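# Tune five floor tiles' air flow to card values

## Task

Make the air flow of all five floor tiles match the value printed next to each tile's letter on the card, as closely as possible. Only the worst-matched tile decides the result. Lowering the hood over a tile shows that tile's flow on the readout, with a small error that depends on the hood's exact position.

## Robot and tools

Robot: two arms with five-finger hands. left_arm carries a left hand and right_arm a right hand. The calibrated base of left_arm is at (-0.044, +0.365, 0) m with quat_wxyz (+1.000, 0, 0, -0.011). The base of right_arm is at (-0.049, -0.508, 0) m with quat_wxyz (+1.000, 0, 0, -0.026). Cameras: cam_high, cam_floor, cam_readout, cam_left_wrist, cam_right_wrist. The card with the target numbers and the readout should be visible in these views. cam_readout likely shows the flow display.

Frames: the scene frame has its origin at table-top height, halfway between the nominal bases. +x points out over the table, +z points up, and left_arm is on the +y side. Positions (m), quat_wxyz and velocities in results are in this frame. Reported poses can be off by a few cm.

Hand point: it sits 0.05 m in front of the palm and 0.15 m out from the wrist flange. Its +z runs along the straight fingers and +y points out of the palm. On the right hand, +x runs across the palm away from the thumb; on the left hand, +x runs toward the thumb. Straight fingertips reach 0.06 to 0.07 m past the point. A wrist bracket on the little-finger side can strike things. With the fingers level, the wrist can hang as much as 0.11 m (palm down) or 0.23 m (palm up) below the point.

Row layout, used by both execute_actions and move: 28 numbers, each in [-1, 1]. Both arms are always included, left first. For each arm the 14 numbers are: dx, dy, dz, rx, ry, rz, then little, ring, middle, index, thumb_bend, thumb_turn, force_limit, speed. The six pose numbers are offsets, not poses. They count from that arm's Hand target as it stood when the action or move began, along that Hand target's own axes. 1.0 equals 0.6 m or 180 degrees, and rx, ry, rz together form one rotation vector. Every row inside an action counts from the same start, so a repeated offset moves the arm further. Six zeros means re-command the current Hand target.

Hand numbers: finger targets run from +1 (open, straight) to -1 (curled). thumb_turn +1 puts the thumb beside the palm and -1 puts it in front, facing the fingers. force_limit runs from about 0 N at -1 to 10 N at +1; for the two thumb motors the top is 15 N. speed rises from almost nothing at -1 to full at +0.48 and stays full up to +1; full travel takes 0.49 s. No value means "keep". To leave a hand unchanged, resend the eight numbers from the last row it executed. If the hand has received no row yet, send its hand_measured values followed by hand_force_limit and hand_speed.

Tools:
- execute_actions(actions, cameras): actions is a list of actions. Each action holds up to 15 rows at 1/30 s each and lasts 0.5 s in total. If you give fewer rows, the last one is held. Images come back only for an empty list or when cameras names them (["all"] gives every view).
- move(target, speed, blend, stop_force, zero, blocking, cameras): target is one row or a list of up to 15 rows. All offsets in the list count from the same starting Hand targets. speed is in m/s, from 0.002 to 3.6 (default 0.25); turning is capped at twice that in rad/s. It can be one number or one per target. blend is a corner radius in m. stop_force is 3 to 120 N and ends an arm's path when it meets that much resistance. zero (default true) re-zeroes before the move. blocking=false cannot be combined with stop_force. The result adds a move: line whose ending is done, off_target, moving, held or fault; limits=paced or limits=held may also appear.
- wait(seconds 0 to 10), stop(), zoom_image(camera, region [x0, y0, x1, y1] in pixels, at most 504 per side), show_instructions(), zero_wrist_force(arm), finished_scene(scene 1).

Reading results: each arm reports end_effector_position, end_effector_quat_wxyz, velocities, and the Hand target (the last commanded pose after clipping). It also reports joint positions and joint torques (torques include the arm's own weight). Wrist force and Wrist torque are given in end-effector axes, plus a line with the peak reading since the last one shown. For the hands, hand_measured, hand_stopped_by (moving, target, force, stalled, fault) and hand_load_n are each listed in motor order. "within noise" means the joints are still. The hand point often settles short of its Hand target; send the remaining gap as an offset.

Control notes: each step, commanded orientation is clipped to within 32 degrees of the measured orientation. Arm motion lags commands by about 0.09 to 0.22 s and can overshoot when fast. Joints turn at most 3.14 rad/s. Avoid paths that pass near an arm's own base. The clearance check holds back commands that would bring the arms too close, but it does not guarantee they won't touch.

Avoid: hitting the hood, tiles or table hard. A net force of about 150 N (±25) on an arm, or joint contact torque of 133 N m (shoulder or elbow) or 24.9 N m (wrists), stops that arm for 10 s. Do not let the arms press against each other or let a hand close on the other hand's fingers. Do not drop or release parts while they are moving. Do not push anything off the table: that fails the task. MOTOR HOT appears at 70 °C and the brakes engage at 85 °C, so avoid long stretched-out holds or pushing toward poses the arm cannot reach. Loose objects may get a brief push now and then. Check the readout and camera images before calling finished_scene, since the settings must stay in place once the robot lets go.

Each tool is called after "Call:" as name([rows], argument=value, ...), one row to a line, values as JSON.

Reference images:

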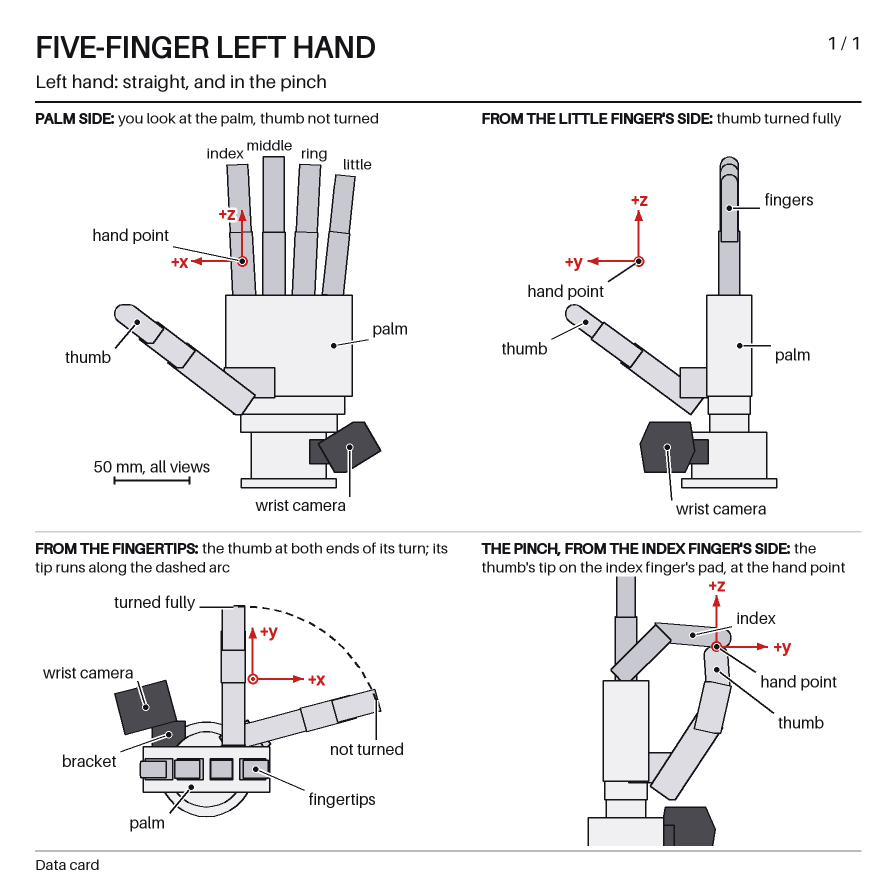

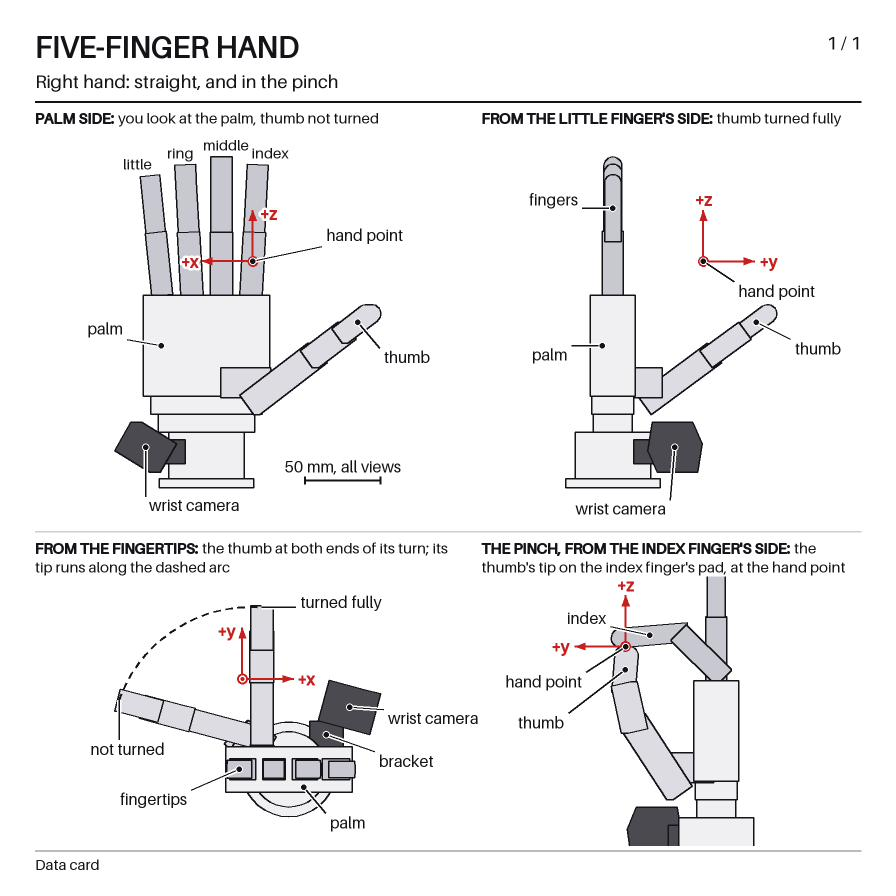

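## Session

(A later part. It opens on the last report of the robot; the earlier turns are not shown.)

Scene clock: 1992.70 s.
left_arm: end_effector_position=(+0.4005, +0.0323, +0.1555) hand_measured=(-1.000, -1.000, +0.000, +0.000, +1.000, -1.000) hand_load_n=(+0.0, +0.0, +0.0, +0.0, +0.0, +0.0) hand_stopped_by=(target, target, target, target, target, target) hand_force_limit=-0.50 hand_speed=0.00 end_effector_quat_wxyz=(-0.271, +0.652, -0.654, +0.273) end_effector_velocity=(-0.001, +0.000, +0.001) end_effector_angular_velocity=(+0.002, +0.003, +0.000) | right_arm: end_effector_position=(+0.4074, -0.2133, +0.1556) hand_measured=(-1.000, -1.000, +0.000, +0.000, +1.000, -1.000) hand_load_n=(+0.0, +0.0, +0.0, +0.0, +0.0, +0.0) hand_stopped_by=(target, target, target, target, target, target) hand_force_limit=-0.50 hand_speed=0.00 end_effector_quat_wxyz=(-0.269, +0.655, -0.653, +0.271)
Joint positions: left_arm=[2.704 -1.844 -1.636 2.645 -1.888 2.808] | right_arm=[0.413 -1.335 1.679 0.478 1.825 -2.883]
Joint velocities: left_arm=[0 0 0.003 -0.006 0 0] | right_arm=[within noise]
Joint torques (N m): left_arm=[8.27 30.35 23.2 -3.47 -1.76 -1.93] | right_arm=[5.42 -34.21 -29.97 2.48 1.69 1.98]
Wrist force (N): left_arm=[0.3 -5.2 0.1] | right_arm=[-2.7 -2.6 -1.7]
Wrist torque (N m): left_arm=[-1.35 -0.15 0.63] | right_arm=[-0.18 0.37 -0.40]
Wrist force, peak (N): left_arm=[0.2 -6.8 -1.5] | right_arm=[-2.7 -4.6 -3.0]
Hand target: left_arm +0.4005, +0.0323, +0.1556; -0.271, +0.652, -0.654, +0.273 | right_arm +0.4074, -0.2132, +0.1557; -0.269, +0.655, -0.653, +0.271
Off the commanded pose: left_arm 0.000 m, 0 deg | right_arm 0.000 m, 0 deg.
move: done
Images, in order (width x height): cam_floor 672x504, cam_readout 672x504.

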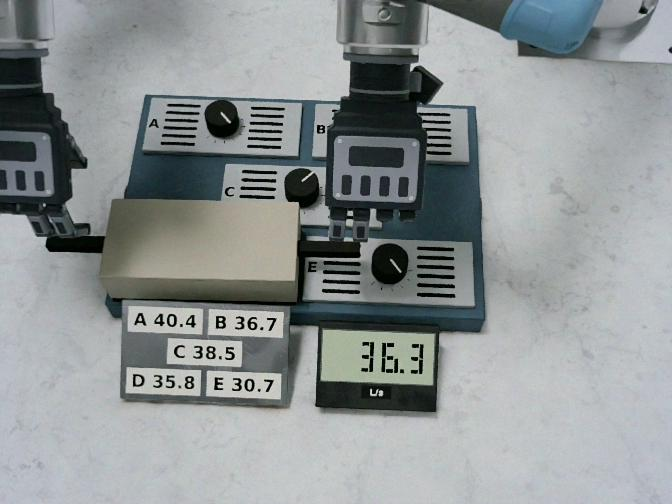

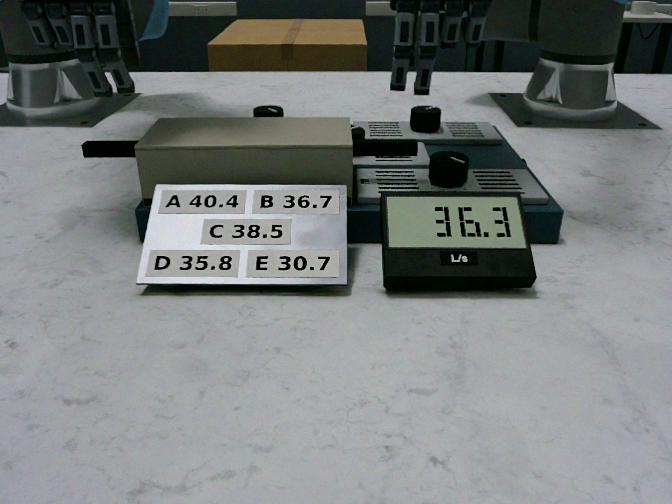

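Call:
move(target=[-0.3178,0.2062,-0.2168,0,0,0,-1,-1,0,0,1,-1,-0.5,0, 0,0,0,0,0,0,-1,-1,0,0,1,-1,-0.5,0], speed=0.35)

Call:
move(target=[0,0,0,0,0,0,-1,-1,0,0,1,-1,-0.5,0, -0.3522,0.1491,-0.0649,0.0477,-0.0422,-0.0362,-1,-1,0.2,0.2,1,-1,-0.5,0], speed=0.3, cameras=["cam_floor","cam_readout","cam_right_wrist"])

Call:
zoom_image(camera="cam_floor", region=[200, 85, 440, 290])

Scene clock: 2000.90 s.
left_arm: end_effector_position=(+0.2217, +0.2236, +0.1592) hand_measured=(-1.000, -1.000, +0.000, +0.000, +1.000, -1.000) hand_load_n=(+0.0, +0.0, +0.0, +0.0, +0.0, +0.0) hand_stopped_by=(target, target, target, target, target, target) hand_force_limit=-0.50 hand_speed=0.00 end_effector_quat_wxyz=(-0.271, +0.652, -0.654, +0.273) end_effector_velocity=(+0.000, +0.000, +0.000) end_effector_angular_velocity=(-0.004, -0.001, +0.000) | right_arm: end_effector_position=(+0.4074, -0.2132, +0.1557) hand_measured=(-1.000, -1.000, +0.000, +0.000, +1.000, -1.000) hand_load_n=(+0.0, +0.0, +0.0, +0.0, +0.0, +0.0) hand_stopped_by=(target, target, target, target, target, target) hand_force_limit=-0.50 hand_speed=0.00 end_effector_quat_wxyz=(-0.269, +0.655, -0.653, +0.271)
Joint positions: left_arm=[3.357 -1.068 -2.297 2.573 -1.431 3.279] | right_arm=[0.413 -1.335 1.679 0.478 1.825 -2.884]
Joint velocities: left_arm=[0.003 0 0 0 0.005 -0.001] | right_arm=[within noise]
Joint torques (N m): left_arm=[8.04 6.51 23.44 -1.02 1.73 1.62] | right_arm=[14.55 -33.21 -28.73 2.78 1.69 -1.1]
Wrist force (N): left_arm=[0.6 -5.4 0.3] | right_arm=[-3.0 -2.6 -1.7]
Wrist torque (N m): left_arm=[-1.34 -0.22 0.75] | right_arm=[-0.19 0.41 -0.42]
Wrist force, peak (N): left_arm=[1.8 -6.5 1.4] | right_arm=[-3.1 -2.8 -1.8]
Hand target: left_arm +0.2216, +0.2235, +0.1592; -0.271, +0.652, -0.654, +0.273 | right_arm +0.4074, -0.2132, +0.1557; -0.269, +0.655, -0.653, +0.271
Off the commanded pose: left_arm 0.000 m, 0 deg | right_arm 0.000 m, 0 deg.
move: done

Scene clock: 2002.17 s.
left_arm: end_effector_position=(+0.2216, +0.2235, +0.1592) hand_measured=(-1.000, -1.000, +0.000, +0.000, +1.000, -1.000) hand_load_n=(+0.0, +0.0, +0.0, +0.0, +0.0, +0.0) hand_stopped_by=(target, target, target, target, target, target) hand_force_limit=-0.50 hand_speed=0.00 end_effector_quat_wxyz=(-0.271, +0.652, -0.654, +0.273) | right_arm: end_effector_position=(+0.3162, -0.0023, +0.1194) hand_measured=(-1.000, -1.000, +0.200, +0.200, +1.000, -1.000) hand_load_n=(-0.5, +0.0, +0.0, +0.0, +0.0, +0.0) hand_stopped_by=(target, target, target, target, target, target) hand_force_limit=-0.50 hand_speed=0.00 end_effector_quat_wxyz=(-0.344, +0.685, -0.573, +0.290)
Joint positions: left_arm=[3.357 -1.068 -2.297 2.573 -1.431 3.28] | right_arm=[0.912 -1.123 1.533 0.354 2.106 -2.69]
Joint torques (N m): left_arm=[7.84 11.38 23.44 -2.81 0.59 2.11] | right_arm=[13.7 -30.16 -25.13 0.32 1.65 -1.75]
Wrist force (N): left_arm=[0.6 -5.3 0.4] | right_arm=[-2.9 -2.8 -0.8]
Wrist torque (N m): left_arm=[-1.33 -0.23 0.74] | right_arm=[-0.24 0.36 -0.37]
Wrist force, peak (N): left_arm=[0.6 -5.6 0.4] | right_arm=[-5.1 -1.7 -1.3]
Hand target: left_arm +0.2216, +0.2235, +0.1592; -0.271, +0.652, -0.654, +0.273 | right_arm +0.3162, -0.0022, +0.1194; -0.344, +0.685, -0.573, +0.290
Off the commanded pose: left_arm 0.000 m, 0 deg | right_arm 0.000 m, 0 deg.
move: done
Images, in order (width x height): cam_floor 672x504, cam_readout 672x504, cam_right_wrist 672x504.

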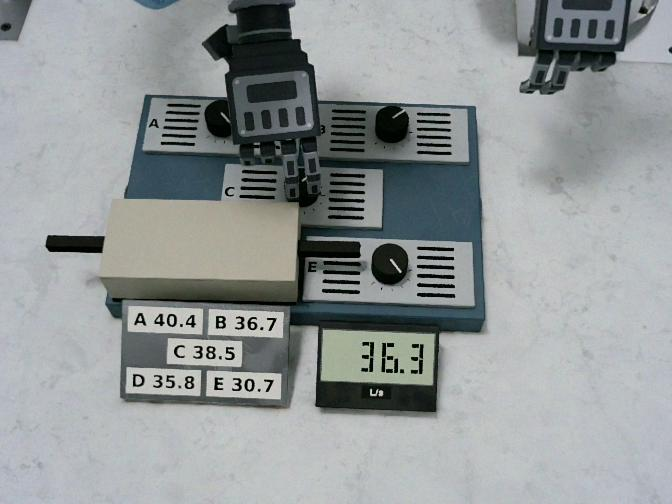

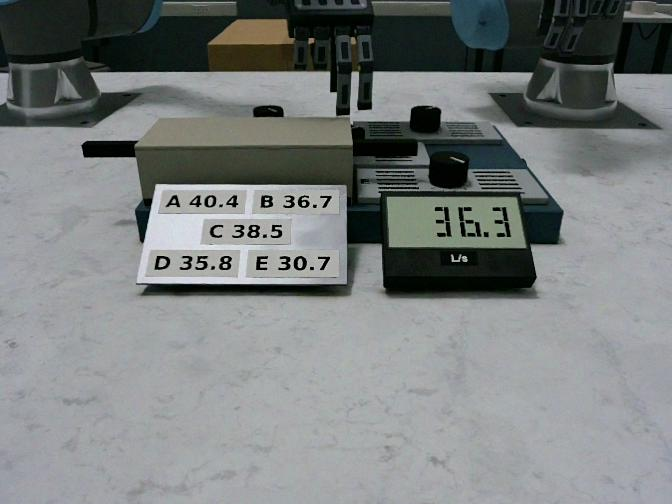

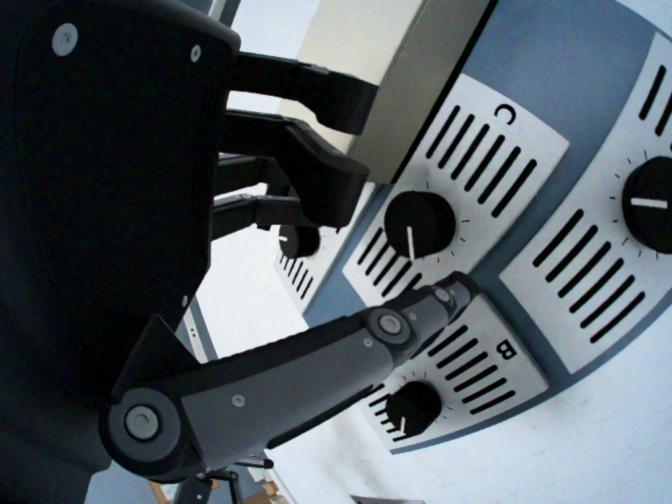

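Scaled by 2.100 from the camera's 672x504 image, which has a finer 960x720 frame.

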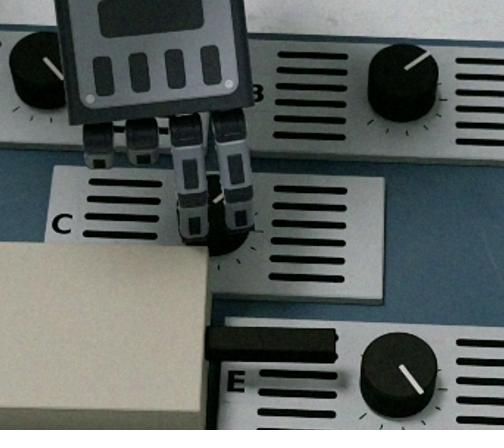

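Call:
move(target=[0,0,0,0,0,0,-1,-1,0,0,1,-1,-0.5,0, 0.3727,-0.1017,0.0352,-0.0477,0.0422,0.0362,-1,-1,0,0,1,-1,-0.5,0], speed=0.35)

Call:
move(target=[0.2475,0.0416,0.0508,0.0476,0.0548,0.0471,-1,-1,0.2,0.2,1,-1,-0.5,0, 0,0,0,0,0,0,-1,-1,0,0,1,-1,-0.5,0], speed=0.3, cameras=["cam_floor"])

Call:
move(target=[0,0.0657,0.0484,0,0,0,-1,-1,0.2,0.2,1,-1,-0.5,0, 0,0,0,0,0,0,-1,-1,0,0,1,-1,-0.5,0], speed=0.08, stop_force=8)

Call:
move(target=[0,0,0,0,0,0,-1,-1,-0.2,-0.2,0.1,-1,-0.5,-0.7, 0,0,0,0,0,0,-1,-1,0,0,1,-1,-0.5,0], speed=0.25, cameras=["cam_readout"])

Call:
move([
  [-0.0042,-0.002,0.0027,0,-0.0581,-0.0428,-1,-1,-0.2,-0.2,0.1,-1,-0.5,-0.7, 0,0,0,0,0,0,-1,-1,0,0,1,-1,-0.5,0],
  [-0.009,-0.0033,0.0045,0,-0.1163,-0.0857,-1,-1,-0.2,-0.2,0.1,-1,-0.5,-0.7, 0,0,0,0,0,0,-1,-1,0,0,1,-1,-0.5,0],
], speed=0.2, blend=[0.002,0], cameras=["cam_readout"])

Call:
move(target=[0,0,0,0,0,0,-1,-1,0.25,0.25,1,-1,-0.5,0.2, 0,0,0,0,0,0,-1,-1,0,0,1,-1,-0.5,0], speed=0.25)

Call:
move(target=[0,-0.1073,-0.0791,0,0,0,-1,-1,0.25,0.25,1,-1,-0.5,0.2, 0,0,0,0,0,0,-1,-1,0,0,1,-1,-0.5,0], speed=0.3, cameras=["cam_floor","cam_readout"])

Scene clock: 2042.23 s.
left_arm: end_effector_position=(+0.2216, +0.2235, +0.1592) hand_measured=(-1.000, -1.000, +0.000, +0.000, +1.000, -1.000) hand_load_n=(+0.0, +0.0, +0.0, +0.0, +0.0, +0.0) hand_stopped_by=(target, target, target, target, target, target) hand_force_limit=-0.50 hand_speed=0.00 end_effector_quat_wxyz=(-0.271, +0.652, -0.654, +0.273) | right_arm: end_effector_position=(+0.4078, -0.2128, +0.1566) hand_measured=(-1.000, -1.000, +0.000, +0.000, +1.000, -1.000) hand_load_n=(+0.0, +0.0, -0.5, +0.0, +0.0, +0.0) hand_stopped_by=(target, target, target, target, target, target) hand_force_limit=-0.50 hand_speed=0.00 end_effector_quat_wxyz=(-0.269, +0.655, -0.653, +0.271)
Joint positions: left_arm=[3.357 -1.068 -2.297 2.573 -1.431 3.28] | right_arm=[0.413 -1.335 1.676 0.48 1.825 -2.883]
Joint torques (N m): left_arm=[7.29 10.61 23.63 -2.97 -1.01 2] | right_arm=[-14.32 -28.68 -12.93 0.03 -0.83 -0.3]
Wrist force (N): left_arm=[0.7 -5.7 0.4] | right_arm=[-2.8 -2.9 -1.8]
Wrist torque (N m): left_arm=[-1.39 -0.24 0.75] | right_arm=[-0.24 0.39 -0.50]
Wrist force, peak (N): left_arm=[0.4 -5.8 0.3] | right_arm=[-5.1 -1.8 -1.2]
Hand target: left_arm +0.2216, +0.2235, +0.1592; -0.271, +0.652, -0.654, +0.273 | right_arm +0.4078, -0.2129, +0.1566; -0.269, +0.655, -0.653, +0.271
Off the commanded pose: left_arm 0.000 m, 0 deg | right_arm 0.000 m, 0 deg.
move: done

Scene clock: 2043.27 s.
left_arm: end_effector_position=(+0.2252, +0.0750, +0.1202) hand_measured=(-1.000, -1.000, +0.200, +0.200, +1.000, -1.000) hand_load_n=(+0.0, +0.0, +0.0, +0.0, +0.0, +0.0) hand_stopped_by=(target, target, target, target, target, target) hand_force_limit=-0.50 hand_speed=0.00 end_effector_quat_wxyz=(+0.281, -0.554, +0.699, -0.355) end_effector_velocity=(+0.001, +0.000, -0.001) end_effector_angular_velocity=(+0.001, -0.003, +0.002) | right_arm: end_effector_position=(+0.4078, -0.2129, +0.1566) hand_measured=(-1.000, -1.000, +0.000, +0.000, +1.000, -1.000) hand_load_n=(+0.0, +0.0, +0.5, +0.0, +0.0, +0.0) hand_stopped_by=(target, target, target, target, target, target) hand_force_limit=-0.50 hand_speed=0.00 end_effector_quat_wxyz=(-0.269, +0.655, -0.653, +0.271)
Joint positions: left_arm=[2.629 -1.397 -2.237 2.98 -1.815 2.957] | right_arm=[0.413 -1.335 1.676 0.48 1.825 -2.883]
Joint velocities: left_arm=[-0.002 -0.003 -0.001 0.005 -0.004 0] | right_arm=[within noise]
Joint torques (N m): left_arm=[-6.27 -4.21 17.21 1.27 -1.57 0.26] | right_arm=[-14.98 -32.87 -12.01 0.94 -0.93 -1.71]
Wrist force (N): left_arm=[0.7 -5.5 0.7] | right_arm=[-2.8 -2.7 -1.6]
Wrist torque (N m): left_arm=[-1.40 -0.16 0.64] | right_arm=[-0.22 0.38 -0.50]
Wrist force, peak (N): left_arm=[-1.2 -6.5 0.1] | right_arm=[-3.0 -3.1 -1.8]
Hand target: left_arm +0.2252, +0.0750, +0.1202; +0.281, -0.554, +0.699, -0.355 | right_arm +0.4078, -0.2129, +0.1566; -0.269, +0.655, -0.653, +0.271
Off the commanded pose: left_arm 0.000 m, 0 deg | right_arm 0.000 m, 0 deg.
move: done
Images, in order (width x height): cam_floor 672x504.

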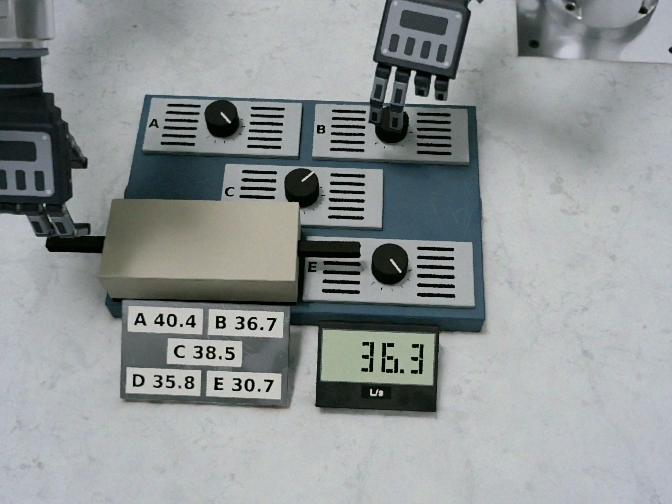

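Scene clock: 2044.97 s.
left_arm: end_effector_position=(+0.2254, +0.0749, +0.0713) hand_measured=(-1.000, -1.000, +0.200, +0.200, +1.000, -1.000) hand_load_n=(+0.0, +0.0, +0.0, +0.0, +0.0, +0.0) hand_stopped_by=(target, target, target, target, target, target) hand_force_limit=-0.50 hand_speed=0.00 end_effector_quat_wxyz=(+0.281, -0.554, +0.699, -0.355) | right_arm: end_effector_position=(+0.4078, -0.2129, +0.1566) hand_measured=(-1.000, -1.000, +0.000, +0.000, +1.000, -1.000) hand_load_n=(+0.0, +0.0, +0.0, +0.0, +0.0, +0.0) hand_stopped_by=(target, target, target, target, target, target) hand_force_limit=-0.50 hand_speed=0.00 end_effector_quat_wxyz=(-0.269, +0.655, -0.653, +0.271)
Joint positions: left_arm=[2.629 -1.479 -2.318 3.143 -1.815 2.957] | right_arm=[0.413 -1.335 1.676 0.48 1.825 -2.883]
Joint torques (N m): left_arm=[-4.25 23.38 9.68 1.71 -1.57 -2.05] | right_arm=[-14.16 -32.68 -12.1 0.99 -0.98 -1.55]
Wrist force (N): left_arm=[0.6 -5.6 1.0] | right_arm=[-2.8 -2.7 -1.7]
Wrist torque (N m): left_arm=[-1.43 -0.13 0.63] | right_arm=[-0.20 0.37 -0.49]
Wrist force, peak (N): left_arm=[0.7 -6.2 0.4] | right_arm=[-2.9 -2.9 -1.7]
Hand target: left_arm +0.2254, +0.0749, +0.0713; +0.281, -0.554, +0.699, -0.355 | right_arm +0.4078, -0.2129, +0.1566; -0.269, +0.655, -0.653, +0.271
Off the commanded pose: left_arm 0.000 m, 0 deg | right_arm 0.000 m, 0 deg.
move: done

Scene clock: 2046.33 s.
left_arm: end_effector_position=(+0.2254, +0.0749, +0.0712) hand_measured=(-1.000, -1.000, +0.066, +0.038, +0.534, -1.000) hand_load_n=(+0.0, +0.0, +6.0, +3.0, +4.5, +0.5) hand_stopped_by=(target, target, force, force, force, target) hand_force_limit=-0.50 hand_speed=-0.70 end_effector_quat_wxyz=(+0.281, -0.554, +0.699, -0.355) | right_arm: end_effector_position=(+0.4078, -0.2129, +0.1566) hand_measured=(-1.000, -1.000, +0.000, +0.000, +1.000, -1.000) hand_load_n=(+0.0, +0.0, +0.0, +0.5, +0.0, +0.0) hand_stopped_by=(target, target, target, target, target, target) hand_force_limit=-0.50 hand_speed=0.00 end_effector_quat_wxyz=(-0.269, +0.655, -0.653, +0.271)
Joint positions: left_arm=[2.629 -1.479 -2.318 3.143 -1.815 2.957] | right_arm=[0.413 -1.335 1.676 0.48 1.825 -2.883]
Joint torques (N m): left_arm=[-4.93 24.6 9.05 -2.18 0.53 -2.01] | right_arm=[-14.73 -33.36 -12.35 0.96 -1.01 -1.56]
Wrist force (N): left_arm=[0.8 -3.9 6.2] | right_arm=[-2.9 -2.7 -1.6]
Wrist torque (N m): left_arm=[-1.30 -0.04 0.59] | right_arm=[-0.21 0.39 -0.50]
Wrist force, peak (N): left_arm=[0.7 -6.7 7.5] | right_arm=[-3.1 -2.8 -1.7]
Hand target: left_arm +0.2254, +0.0749, +0.0713; +0.281, -0.554, +0.699, -0.355 | right_arm +0.4078, -0.2129, +0.1566; -0.269, +0.655, -0.653, +0.271
Off the commanded pose: left_arm 0.000 m, 0 deg | right_arm 0.000 m, 0 deg.
move: done
Images, in order (width x height): cam_readout 672x504.

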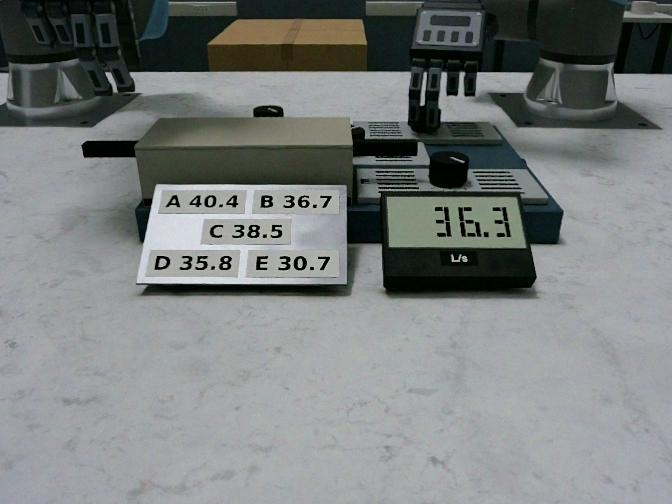

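Scene clock: 2047.97 s.
left_arm: end_effector_position=(+0.2299, +0.0794, +0.0712) hand_measured=(-1.000, -1.000, +0.066, +0.038, +0.534, -1.000) hand_load_n=(+0.0, +0.0, +0.0, +4.5, +6.0, -4.0) hand_stopped_by=(target, target, force, force, force, target) hand_force_limit=-0.50 hand_speed=-0.70 end_effector_quat_wxyz=(-0.353, +0.697, -0.556, +0.283) | right_arm: end_effector_position=(+0.4078, -0.2129, +0.1566) hand_measured=(-1.000, -1.000, +0.000, +0.000, +1.000, -1.000) hand_load_n=(+0.0, +0.0, +0.0, +0.0, +0.0, +0.0) hand_stopped_by=(target, target, target, target, target, target) hand_force_limit=-0.50 hand_speed=0.00 end_effector_quat_wxyz=(-0.269, +0.655, -0.653, +0.271)
Joint positions: left_arm=[2.379 -1.722 -2.131 2.914 -2.321 2.388] | right_arm=[0.413 -1.335 1.676 0.48 1.825 -2.883]
Joint torques (N m): left_arm=[4.41 20.83 11.7 -1.85 -1.67 -2.28] | right_arm=[-13.92 -33.14 -11.99 0.79 -0.92 -1.54]
Wrist force (N): left_arm=[-0.9 -9.8 -5.8] | right_arm=[-2.8 -2.7 -1.7]
Wrist torque (N m): left_arm=[-1.46 -0.19 0.73] | right_arm=[-0.21 0.38 -0.49]
Wrist force, peak (N): left_arm=[-0.7 -10.0 -5.7] | right_arm=[-2.9 -2.9 -1.7]
Hand target: left_arm +0.2299, +0.0794, +0.0713; -0.353, +0.697, -0.556, +0.283 | right_arm +0.4078, -0.2129, +0.1566; -0.269, +0.655, -0.653, +0.271
Off the commanded pose: left_arm 0.000 m, 0 deg | right_arm 0.000 m, 0 deg.
move: done
Images, in order (width x height): cam_readout 672x504.

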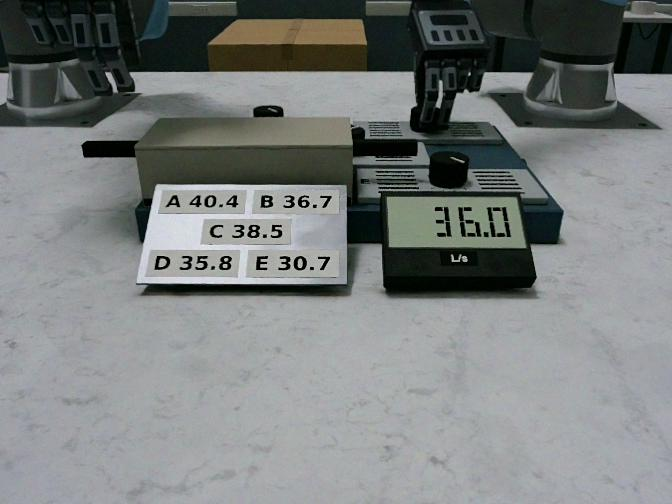

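Scene clock: 2048.53 s.
left_arm: end_effector_position=(+0.2299, +0.0794, +0.0712) hand_measured=(-1.000, -1.000, +0.250, +0.250, +1.000, -1.000) hand_load_n=(+0.0, +0.0, +0.0, +0.0, +0.0, +0.0) hand_stopped_by=(target, target, target, target, target, target) hand_force_limit=-0.50 hand_speed=0.20 end_effector_quat_wxyz=(-0.353, +0.697, -0.556, +0.283) | right_arm: end_effector_position=(+0.4078, -0.2129, +0.1566) hand_measured=(-1.000, -1.000, +0.000, +0.000, +1.000, -1.000) hand_load_n=(+0.0, +0.0, +0.0, +0.0, +0.0, +0.0) hand_stopped_by=(target, target, target, target, target, target) hand_force_limit=-0.50 hand_speed=0.00 end_effector_quat_wxyz=(-0.269, +0.655, -0.653, +0.271)
Joint positions: left_arm=[2.379 -1.722 -2.131 2.913 -2.321 2.388] | right_arm=[0.413 -1.335 1.676 0.48 1.825 -2.883]
Joint torques (N m): left_arm=[8.3 25.41 17.36 -3.5 -2.16 -2.25] | right_arm=[-14.54 -32.9 -12.3 0.74 -0.93 -1.53]
Wrist force (N): left_arm=[0.4 -5.5 0.7] | right_arm=[-2.9 -2.6 -1.7]
Wrist torque (N m): left_arm=[-1.38 -0.16 0.67] | right_arm=[-0.20 0.39 -0.50]
Wrist force, peak (N): left_arm=[-1.0 -9.5 -5.8] | right_arm=[-3.0 -2.9 -1.7]
Hand target: left_arm +0.2299, +0.0794, +0.0713; -0.353, +0.697, -0.556, +0.283 | right_arm +0.4078, -0.2129, +0.1566; -0.269, +0.655, -0.653, +0.271
Off the commanded pose: left_arm 0.000 m, 0 deg | right_arm 0.000 m, 0 deg.
move: done

Scene clock: 2049.40 s.
left_arm: end_effector_position=(+0.2296, +0.0795, +0.1512) hand_measured=(-1.000, -1.000, +0.250, +0.250, +1.000, -1.000) hand_load_n=(+0.0, +0.0, +0.0, +0.0, +0.0, +0.0) hand_stopped_by=(target, target, target, target, target, target) hand_force_limit=-0.50 hand_speed=0.20 end_effector_quat_wxyz=(-0.353, +0.697, -0.556, +0.283) | right_arm: end_effector_position=(+0.4078, -0.2129, +0.1566) hand_measured=(-1.000, -1.000, +0.000, +0.000, +1.000, -1.000) hand_load_n=(+0.0, +0.0, +0.0, +0.0, +0.0, +0.5) hand_stopped_by=(target, target, target, target, target, target) hand_force_limit=-0.50 hand_speed=0.00 end_effector_quat_wxyz=(-0.269, +0.655, -0.653, +0.271)
Joint positions: left_arm=[2.379 -1.601 -2.02 2.681 -2.321 2.387] | right_arm=[0.413 -1.335 1.676 0.48 1.825 -2.883]
Joint torques (N m): left_arm=[-7.54 17.53 20.96 -3.64 -2.31 0.07] | right_arm=[-14.99 -32.62 -12.89 0.92 -0.84 -1.53]
Wrist force (N): left_arm=[0.5 -5.6 0.9] | right_arm=[-2.8 -2.8 -1.5]
Wrist torque (N m): left_arm=[-1.39 -0.17 0.78] | right_arm=[-0.23 0.37 -0.49]
Wrist force, peak (N): left_arm=[0.5 -6.8 -0.2] | right_arm=[-2.9 -2.9 -1.7]
Hand target: left_arm +0.2296, +0.0795, +0.1512; -0.353, +0.697, -0.556, +0.283 | right_arm +0.4078, -0.2129, +0.1566; -0.269, +0.655, -0.653, +0.271
Off the commanded pose: left_arm 0.000 m, 0 deg | right_arm 0.000 m, 0 deg.
move: done
Images, in order (width x height): cam_floor 672x504, cam_readout 672x504.

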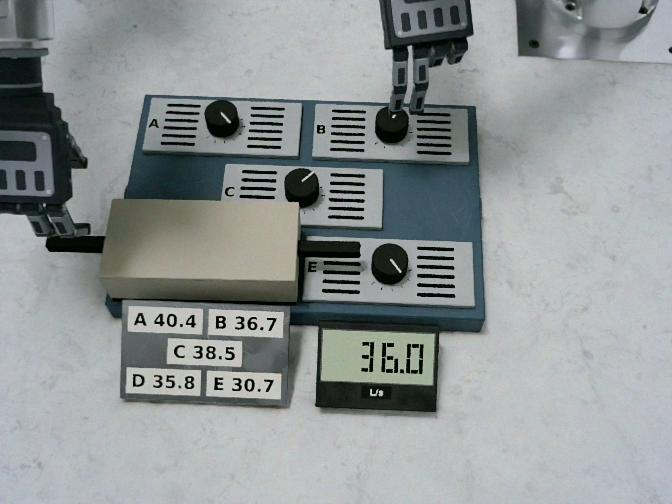

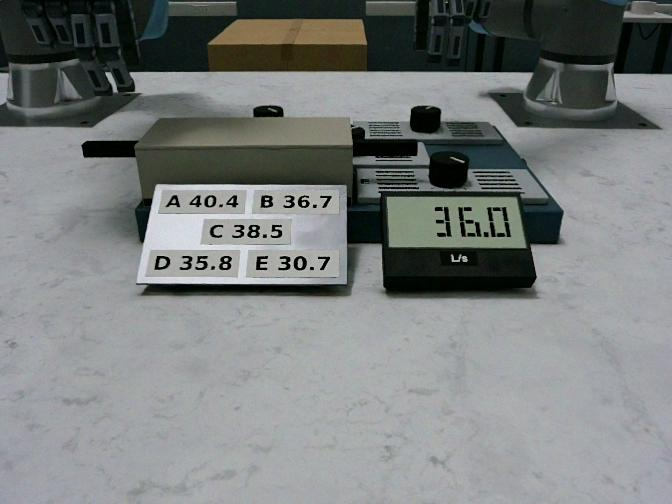

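Call:
move(target=[0.0738,-0.1293,0.2632,0,0.076,0.056,-1,-1,0.2,0.2,1,-1,-0.5,0, 0,0,0,0,0,0,-1,-1,0,0,1,-1,-0.5,0], speed=0.3, cameras=["cam_floor"])

Call:
move(target=[0,0.0657,0.0484,0,0,0,-1,-1,0.2,0.2,1,-1,-0.5,0, 0,0,0,0,0,0,-1,-1,0,0,1,-1,-0.5,0], speed=0.08, stop_force=8)

Call:
move(target=[0,0,0,0,0,0,-1,-1,-0.2,-0.2,0.1,-1,-0.5,-0.7, 0,0,0,0,0,0,-1,-1,0,0,1,-1,-0.5,0], speed=0.25, cameras=["cam_readout"])

Call:
move(target=[-0.0026,-0.0014,0.0018,0,-0.038,-0.028,-1,-1,-0.2,-0.2,0.1,-1,-0.5,-0.7, 0,0,0,0,0,0,-1,-1,0,0,1,-1,-0.5,0], speed=0.2, cameras=["cam_readout"])

Call:
move(target=[0,0,0,0,0,0,-1,-1,0.25,0.25,1,-1,-0.5,0.2, 0,0,0,0,0,0,-1,-1,0,0,1,-1,-0.5,0], speed=0.25)

Call:
move(target=[0,-0.1073,-0.0791,0,0,0,-1,-1,0.25,0.25,1,-1,-0.5,0.2, 0,0,0,0,0,0,-1,-1,0,0,1,-1,-0.5,0], speed=0.3, cameras=["cam_floor","cam_readout"])

Call:
zoom_image(camera="cam_floor", region=[200, 85, 480, 310])

Scene clock: 2064.00 s.
left_arm: end_effector_position=(+0.4082, +0.0748, +0.1206) hand_measured=(-1.000, -1.000, +0.200, +0.200, +1.000, -1.000) hand_load_n=(+0.0, +0.0, +0.0, +0.0, +0.0, +0.0) hand_stopped_by=(target, target, target, target, target, target) hand_force_limit=-0.50 hand_speed=0.00 end_effector_quat_wxyz=(-0.308, +0.607, -0.653, +0.332) | right_arm: end_effector_position=(+0.4078, -0.2129, +0.1566) hand_measured=(-1.000, -1.000, +0.000, +0.000, +1.000, -1.000) hand_load_n=(+0.0, +0.0, +0.0, +0.0, +0.0, +0.0) hand_stopped_by=(target, target, target, target, target, target) hand_force_limit=-0.50 hand_speed=0.00 end_effector_quat_wxyz=(-0.269, +0.655, -0.653, +0.271)
Joint positions: left_arm=[2.812 -1.738 -1.896 2.983 -1.794 2.973] | right_arm=[0.413 -1.335 1.676 0.48 1.825 -2.883]
Joint torques (N m): left_arm=[7.7 11.49 22.58 1.64 1.54 1.61] | right_arm=[-14.64 -33.14 -12.51 0.94 -0.88 -1.33]
Wrist force (N): left_arm=[0.6 -5.4 0.4] | right_arm=[-2.9 -2.9 -1.6]
Wrist torque (N m): left_arm=[-1.39 -0.19 0.71] | right_arm=[-0.24 0.39 -0.50]
Wrist force, peak (N): left_arm=[0.2 -6.2 2.6] | right_arm=[-3.0 -3.0 -1.7]
Hand target: left_arm +0.4084, +0.0748, +0.1206; -0.308, +0.607, -0.653, +0.332 | right_arm +0.4078, -0.2129, +0.1566; -0.269, +0.655, -0.653, +0.271
Off the commanded pose: left_arm 0.000 m, 0 deg | right_arm 0.000 m, 0 deg.
move: done
Images, in order (width x height): cam_floor 672x504.

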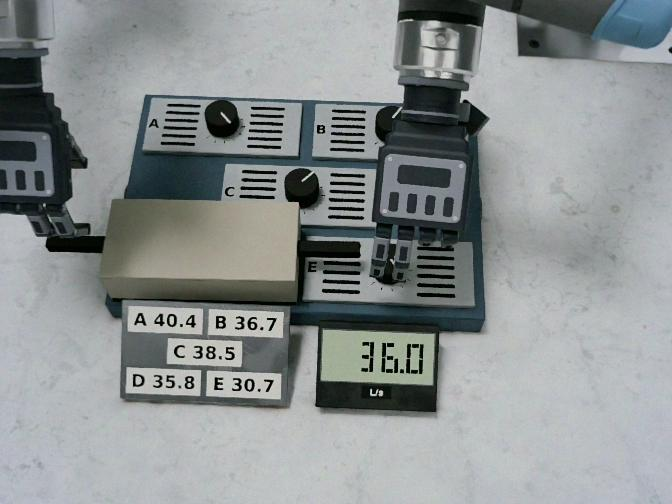

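Scene clock: 2065.77 s.
left_arm: end_effector_position=(+0.4085, +0.0747, +0.0717) hand_measured=(-1.000, -1.000, +0.200, +0.200, +1.000, -1.000) hand_load_n=(+0.0, +0.0, +0.0, +0.0, +0.0, +0.0) hand_stopped_by=(target, target, target, target, target, target) hand_force_limit=-0.50 hand_speed=0.00 end_effector_quat_wxyz=(-0.308, +0.607, -0.653, +0.332) | right_arm: end_effector_position=(+0.4078, -0.2129, +0.1566) hand_measured=(-1.000, -1.000, +0.000, +0.000, +1.000, -1.000) hand_load_n=(+0.0, +0.0, +0.0, +0.0, +0.0, +0.0) hand_stopped_by=(target, target, target, target, target, target) hand_force_limit=-0.50 hand_speed=0.00 end_effector_quat_wxyz=(-0.269, +0.655, -0.653, +0.271)
Joint positions: left_arm=[2.812 -1.803 -1.961 3.114 -1.794 2.973] | right_arm=[0.413 -1.335 1.676 0.48 1.825 -2.883]
Joint torques (N m): left_arm=[3.3 37.31 19.41 1.54 -1.45 1.95] | right_arm=[-14.91 -33.67 -12.14 0.9 -0.85 -1.37]
Wrist force (N): left_arm=[0.7 -5.5 0.7] | right_arm=[-2.9 -2.7 -1.4]
Wrist torque (N m): left_arm=[-1.42 -0.17 0.68] | right_arm=[-0.22 0.38 -0.49]
Wrist force, peak (N): left_arm=[0.6 -6.0 0.0] | right_arm=[-2.9 -2.9 -1.8]
Hand target: left_arm +0.4085, +0.0747, +0.0717; -0.308, +0.607, -0.653, +0.332 | right_arm +0.4078, -0.2129, +0.1566; -0.269, +0.655, -0.653, +0.271
Off the commanded pose: left_arm 0.000 m, 0 deg | right_arm 0.000 m, 0 deg.
move: done

Scene clock: 2067.07 s.
left_arm: end_effector_position=(+0.4085, +0.0747, +0.0717) hand_measured=(-1.000, -1.000, +0.040, +0.010, +0.562, -1.000) hand_load_n=(+0.0, +0.0, +11.0, +5.5, +5.0, +0.0) hand_stopped_by=(target, target, force, force, force, target) hand_force_limit=-0.50 hand_speed=-0.70 end_effector_quat_wxyz=(-0.308, +0.607, -0.653, +0.332) | right_arm: end_effector_position=(+0.4078, -0.2129, +0.1566) hand_measured=(-1.000, -1.000, +0.000, +0.000, +1.000, -1.000) hand_load_n=(+0.0, +0.0, +0.5, +0.0, +0.0, +0.0) hand_stopped_by=(target, target, target, target, target, target) hand_force_limit=-0.50 hand_speed=0.00 end_effector_quat_wxyz=(-0.269, +0.655, -0.653, +0.271)
Joint positions: left_arm=[2.812 -1.803 -1.961 3.114 -1.794 2.973] | right_arm=[0.413 -1.335 1.676 0.48 1.825 -2.883]
Joint torques (N m): left_arm=[-3.2 38.57 17.51 -3.12 1.69 1.87] | right_arm=[-14.35 -33.24 -11.98 0.82 -0.87 -1.38]
Wrist force (N): left_arm=[0.2 -5.5 10.4] | right_arm=[-2.9 -2.9 -1.5]
Wrist torque (N m): left_arm=[-1.27 -0.04 0.66] | right_arm=[-0.26 0.39 -0.50]
Wrist force, peak (N): left_arm=[0.4 -7.4 12.3] | right_arm=[-3.1 -2.8 -1.6]
Hand target: left_arm +0.4085, +0.0747, +0.0717; -0.308, +0.607, -0.653, +0.332 | right_arm +0.4078, -0.2129, +0.1566; -0.269, +0.655, -0.653, +0.271
Off the commanded pose: left_arm 0.000 m, 0 deg | right_arm 0.000 m, 0 deg.
move: done
Images, in order (width x height): cam_readout 672x504.

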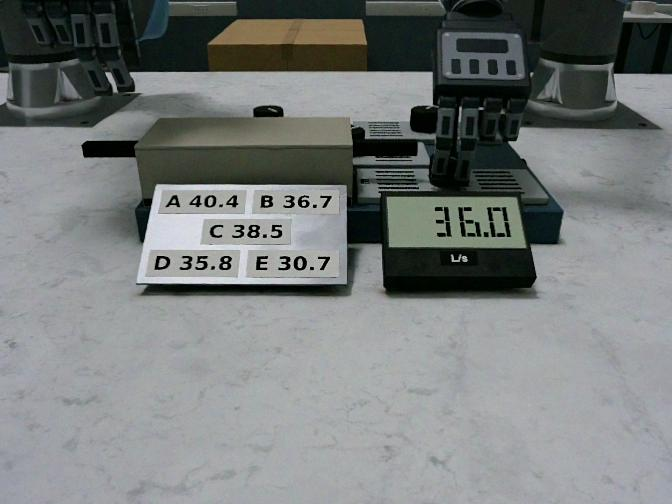

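Scene clock: 2067.93 s.
left_arm: end_effector_position=(+0.4100, +0.0761, +0.0716) hand_measured=(-1.000, -1.000, +0.040, +0.010, +0.562, -1.000) hand_load_n=(+0.0, +0.0, +9.5, +5.5, +4.5, +1.0) hand_stopped_by=(target, target, force, force, force, target) hand_force_limit=-0.50 hand_speed=-0.70 end_effector_quat_wxyz=(-0.331, +0.654, -0.606, +0.308) | right_arm: end_effector_position=(+0.4078, -0.2129, +0.1566) hand_measured=(-1.000, -1.000, +0.000, +0.000, +1.000, -1.000) hand_load_n=(+0.0, +0.0, +0.0, +0.0, +0.0, +0.0) hand_stopped_by=(target, target, target, target, target, target) hand_force_limit=-0.50 hand_speed=0.00 end_effector_quat_wxyz=(-0.269, +0.655, -0.653, +0.271)
Joint positions: left_arm=[2.75 -1.843 -1.917 3.067 -1.959 2.836] | right_arm=[0.413 -1.335 1.676 0.48 1.825 -2.883]
Joint torques (N m): left_arm=[-0.13 36.28 4.63 -1.6 -2.22 -1.29] | right_arm=[-14.61 -32.82 -13.03 0.95 -0.89 -1.32]
Wrist force (N): left_arm=[4.7 -13.1 5.2] | right_arm=[-3.0 -2.8 -1.6]
Wrist torque (N m): left_arm=[-1.37 -0.03 0.66] | right_arm=[-0.22 0.40 -0.50]
Wrist force, peak (N): left_arm=[4.8 -13.8 5.0] | right_arm=[-3.1 -2.9 -1.7]
Hand target: left_arm +0.4100, +0.0762, +0.0717; -0.331, +0.654, -0.606, +0.308 | right_arm +0.4078, -0.2129, +0.1566; -0.269, +0.655, -0.653, +0.271
Off the commanded pose: left_arm 0.000 m, 0 deg | right_arm 0.000 m, 0 deg.
move: done
Images, in order (width x height): cam_readout 672x504.

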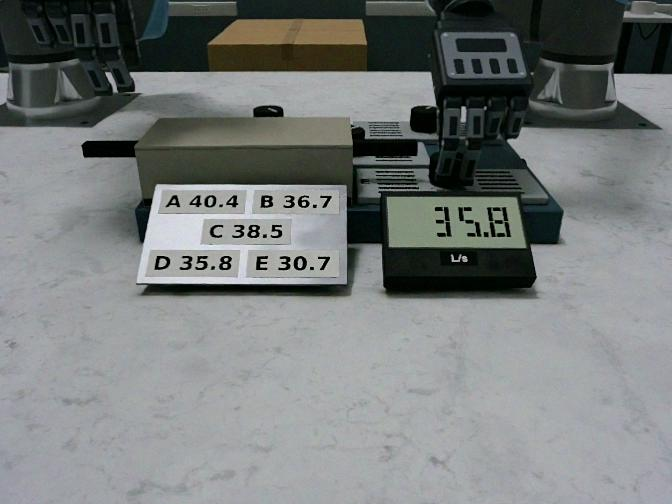

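Scene clock: 2068.47 s.
left_arm: end_effector_position=(+0.4100, +0.0762, +0.0717) hand_measured=(-1.000, -1.000, +0.250, +0.250, +1.000, -1.000) hand_load_n=(+0.0, +0.0, +0.0, +0.0, +0.0, +0.0) hand_stopped_by=(target, target, target, target, target, target) hand_force_limit=-0.50 hand_speed=0.20 end_effector_quat_wxyz=(-0.331, +0.654, -0.606, +0.308) | right_arm: end_effector_position=(+0.4078, -0.2129, +0.1566) hand_measured=(-1.000, -1.000, +0.000, +0.000, +1.000, -1.000) hand_load_n=(+0.0, +0.0, +0.0, +0.0, +0.0, +0.0) hand_stopped_by=(target, target, target, target, target, target) hand_force_limit=-0.50 hand_speed=0.00 end_effector_quat_wxyz=(-0.269, +0.655, -0.653, +0.271)
Joint positions: left_arm=[2.75 -1.842 -1.917 3.067 -1.959 2.836] | right_arm=[0.413 -1.335 1.676 0.48 1.825 -2.883]
Joint torques (N m): left_arm=[-0.12 38.72 17.13 -1.87 -0.99 -2.36] | right_arm=[-14.7 -33.06 -12.96 0.9 -0.88 -1.28]
Wrist force (N): left_arm=[0.5 -5.7 0.8] | right_arm=[-2.7 -2.6 -1.7]
Wrist torque (N m): left_arm=[-1.48 -0.13 0.61] | right_arm=[-0.20 0.36 -0.48]
Wrist force, peak (N): left_arm=[5.2 -13.2 5.3] | right_arm=[-2.8 -2.8 -1.8]
Hand target: left_arm +0.4100, +0.0762, +0.0717; -0.331, +0.654, -0.606, +0.308 | right_arm +0.4078, -0.2129, +0.1566; -0.269, +0.655, -0.653, +0.271
Off the commanded pose: left_arm 0.000 m, 0 deg | right_arm 0.000 m, 0 deg.
move: done

Scene clock: 2069.33 s.
left_arm: end_effector_position=(+0.4097, +0.0762, +0.1516) hand_measured=(-1.000, -1.000, +0.250, +0.250, +1.000, -1.000) hand_load_n=(+0.5, +0.0, +0.0, +0.0, +0.0, +0.0) hand_stopped_by=(target, target, target, target, target, target) hand_force_limit=-0.50 hand_speed=0.20 end_effector_quat_wxyz=(-0.331, +0.654, -0.606, +0.308) | right_arm: end_effector_position=(+0.4078, -0.2129, +0.1566) hand_measured=(-1.000, -1.000, +0.000, +0.000, +1.000, -1.000) hand_load_n=(+0.0, +0.0, +0.0, +0.0, +0.0, +0.0) hand_stopped_by=(target, target, target, target, target, target) hand_force_limit=-0.50 hand_speed=0.00 end_effector_quat_wxyz=(-0.269, +0.655, -0.653, +0.271)
Joint positions: left_arm=[2.75 -1.745 -1.806 2.86 -1.959 2.836] | right_arm=[0.413 -1.335 1.676 0.48 1.825 -2.883]
Joint torques (N m): left_arm=[-4.39 20.14 22.21 -3.11 -1.87 -2.49] | right_arm=[-14.05 -33.21 -12.52 0.88 -0.81 -1.32]
Wrist force (N): left_arm=[0.3 -5.2 0.6] | right_arm=[-2.8 -2.8 -1.4]
Wrist torque (N m): left_arm=[-1.36 -0.14 0.63] | right_arm=[-0.24 0.37 -0.49]
Wrist force, peak (N): left_arm=[0.3 -6.5 0.0] | right_arm=[-3.0 -2.8 -1.8]
Hand target: left_arm +0.4097, +0.0763, +0.1517; -0.331, +0.654, -0.606, +0.308 | right_arm +0.4078, -0.2129, +0.1566; -0.269, +0.655, -0.653, +0.271
Off the commanded pose: left_arm 0.000 m, 0 deg | right_arm 0.000 m, 0 deg.
move: done
Images, in order (width x height): cam_floor 672x504, cam_readout 672x504.

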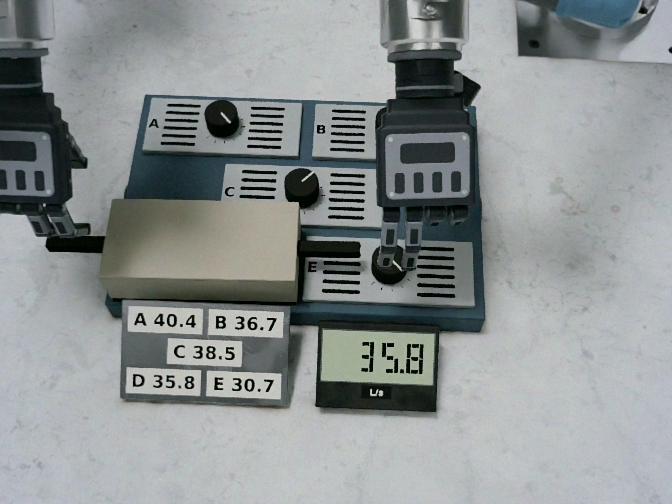

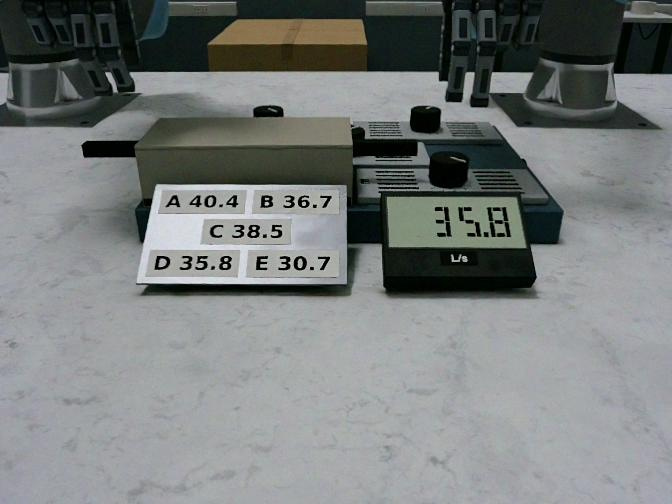

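Scaled by 1.800 from the camera's 672x504 image, which has a finer 960x720 frame.

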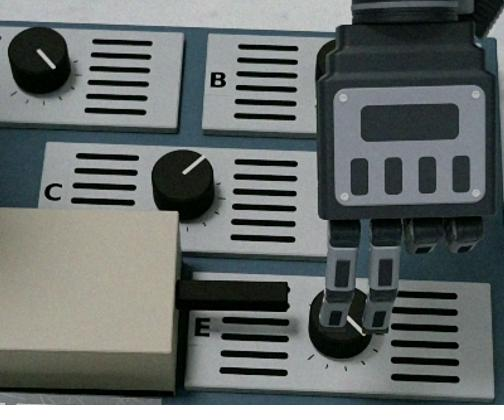

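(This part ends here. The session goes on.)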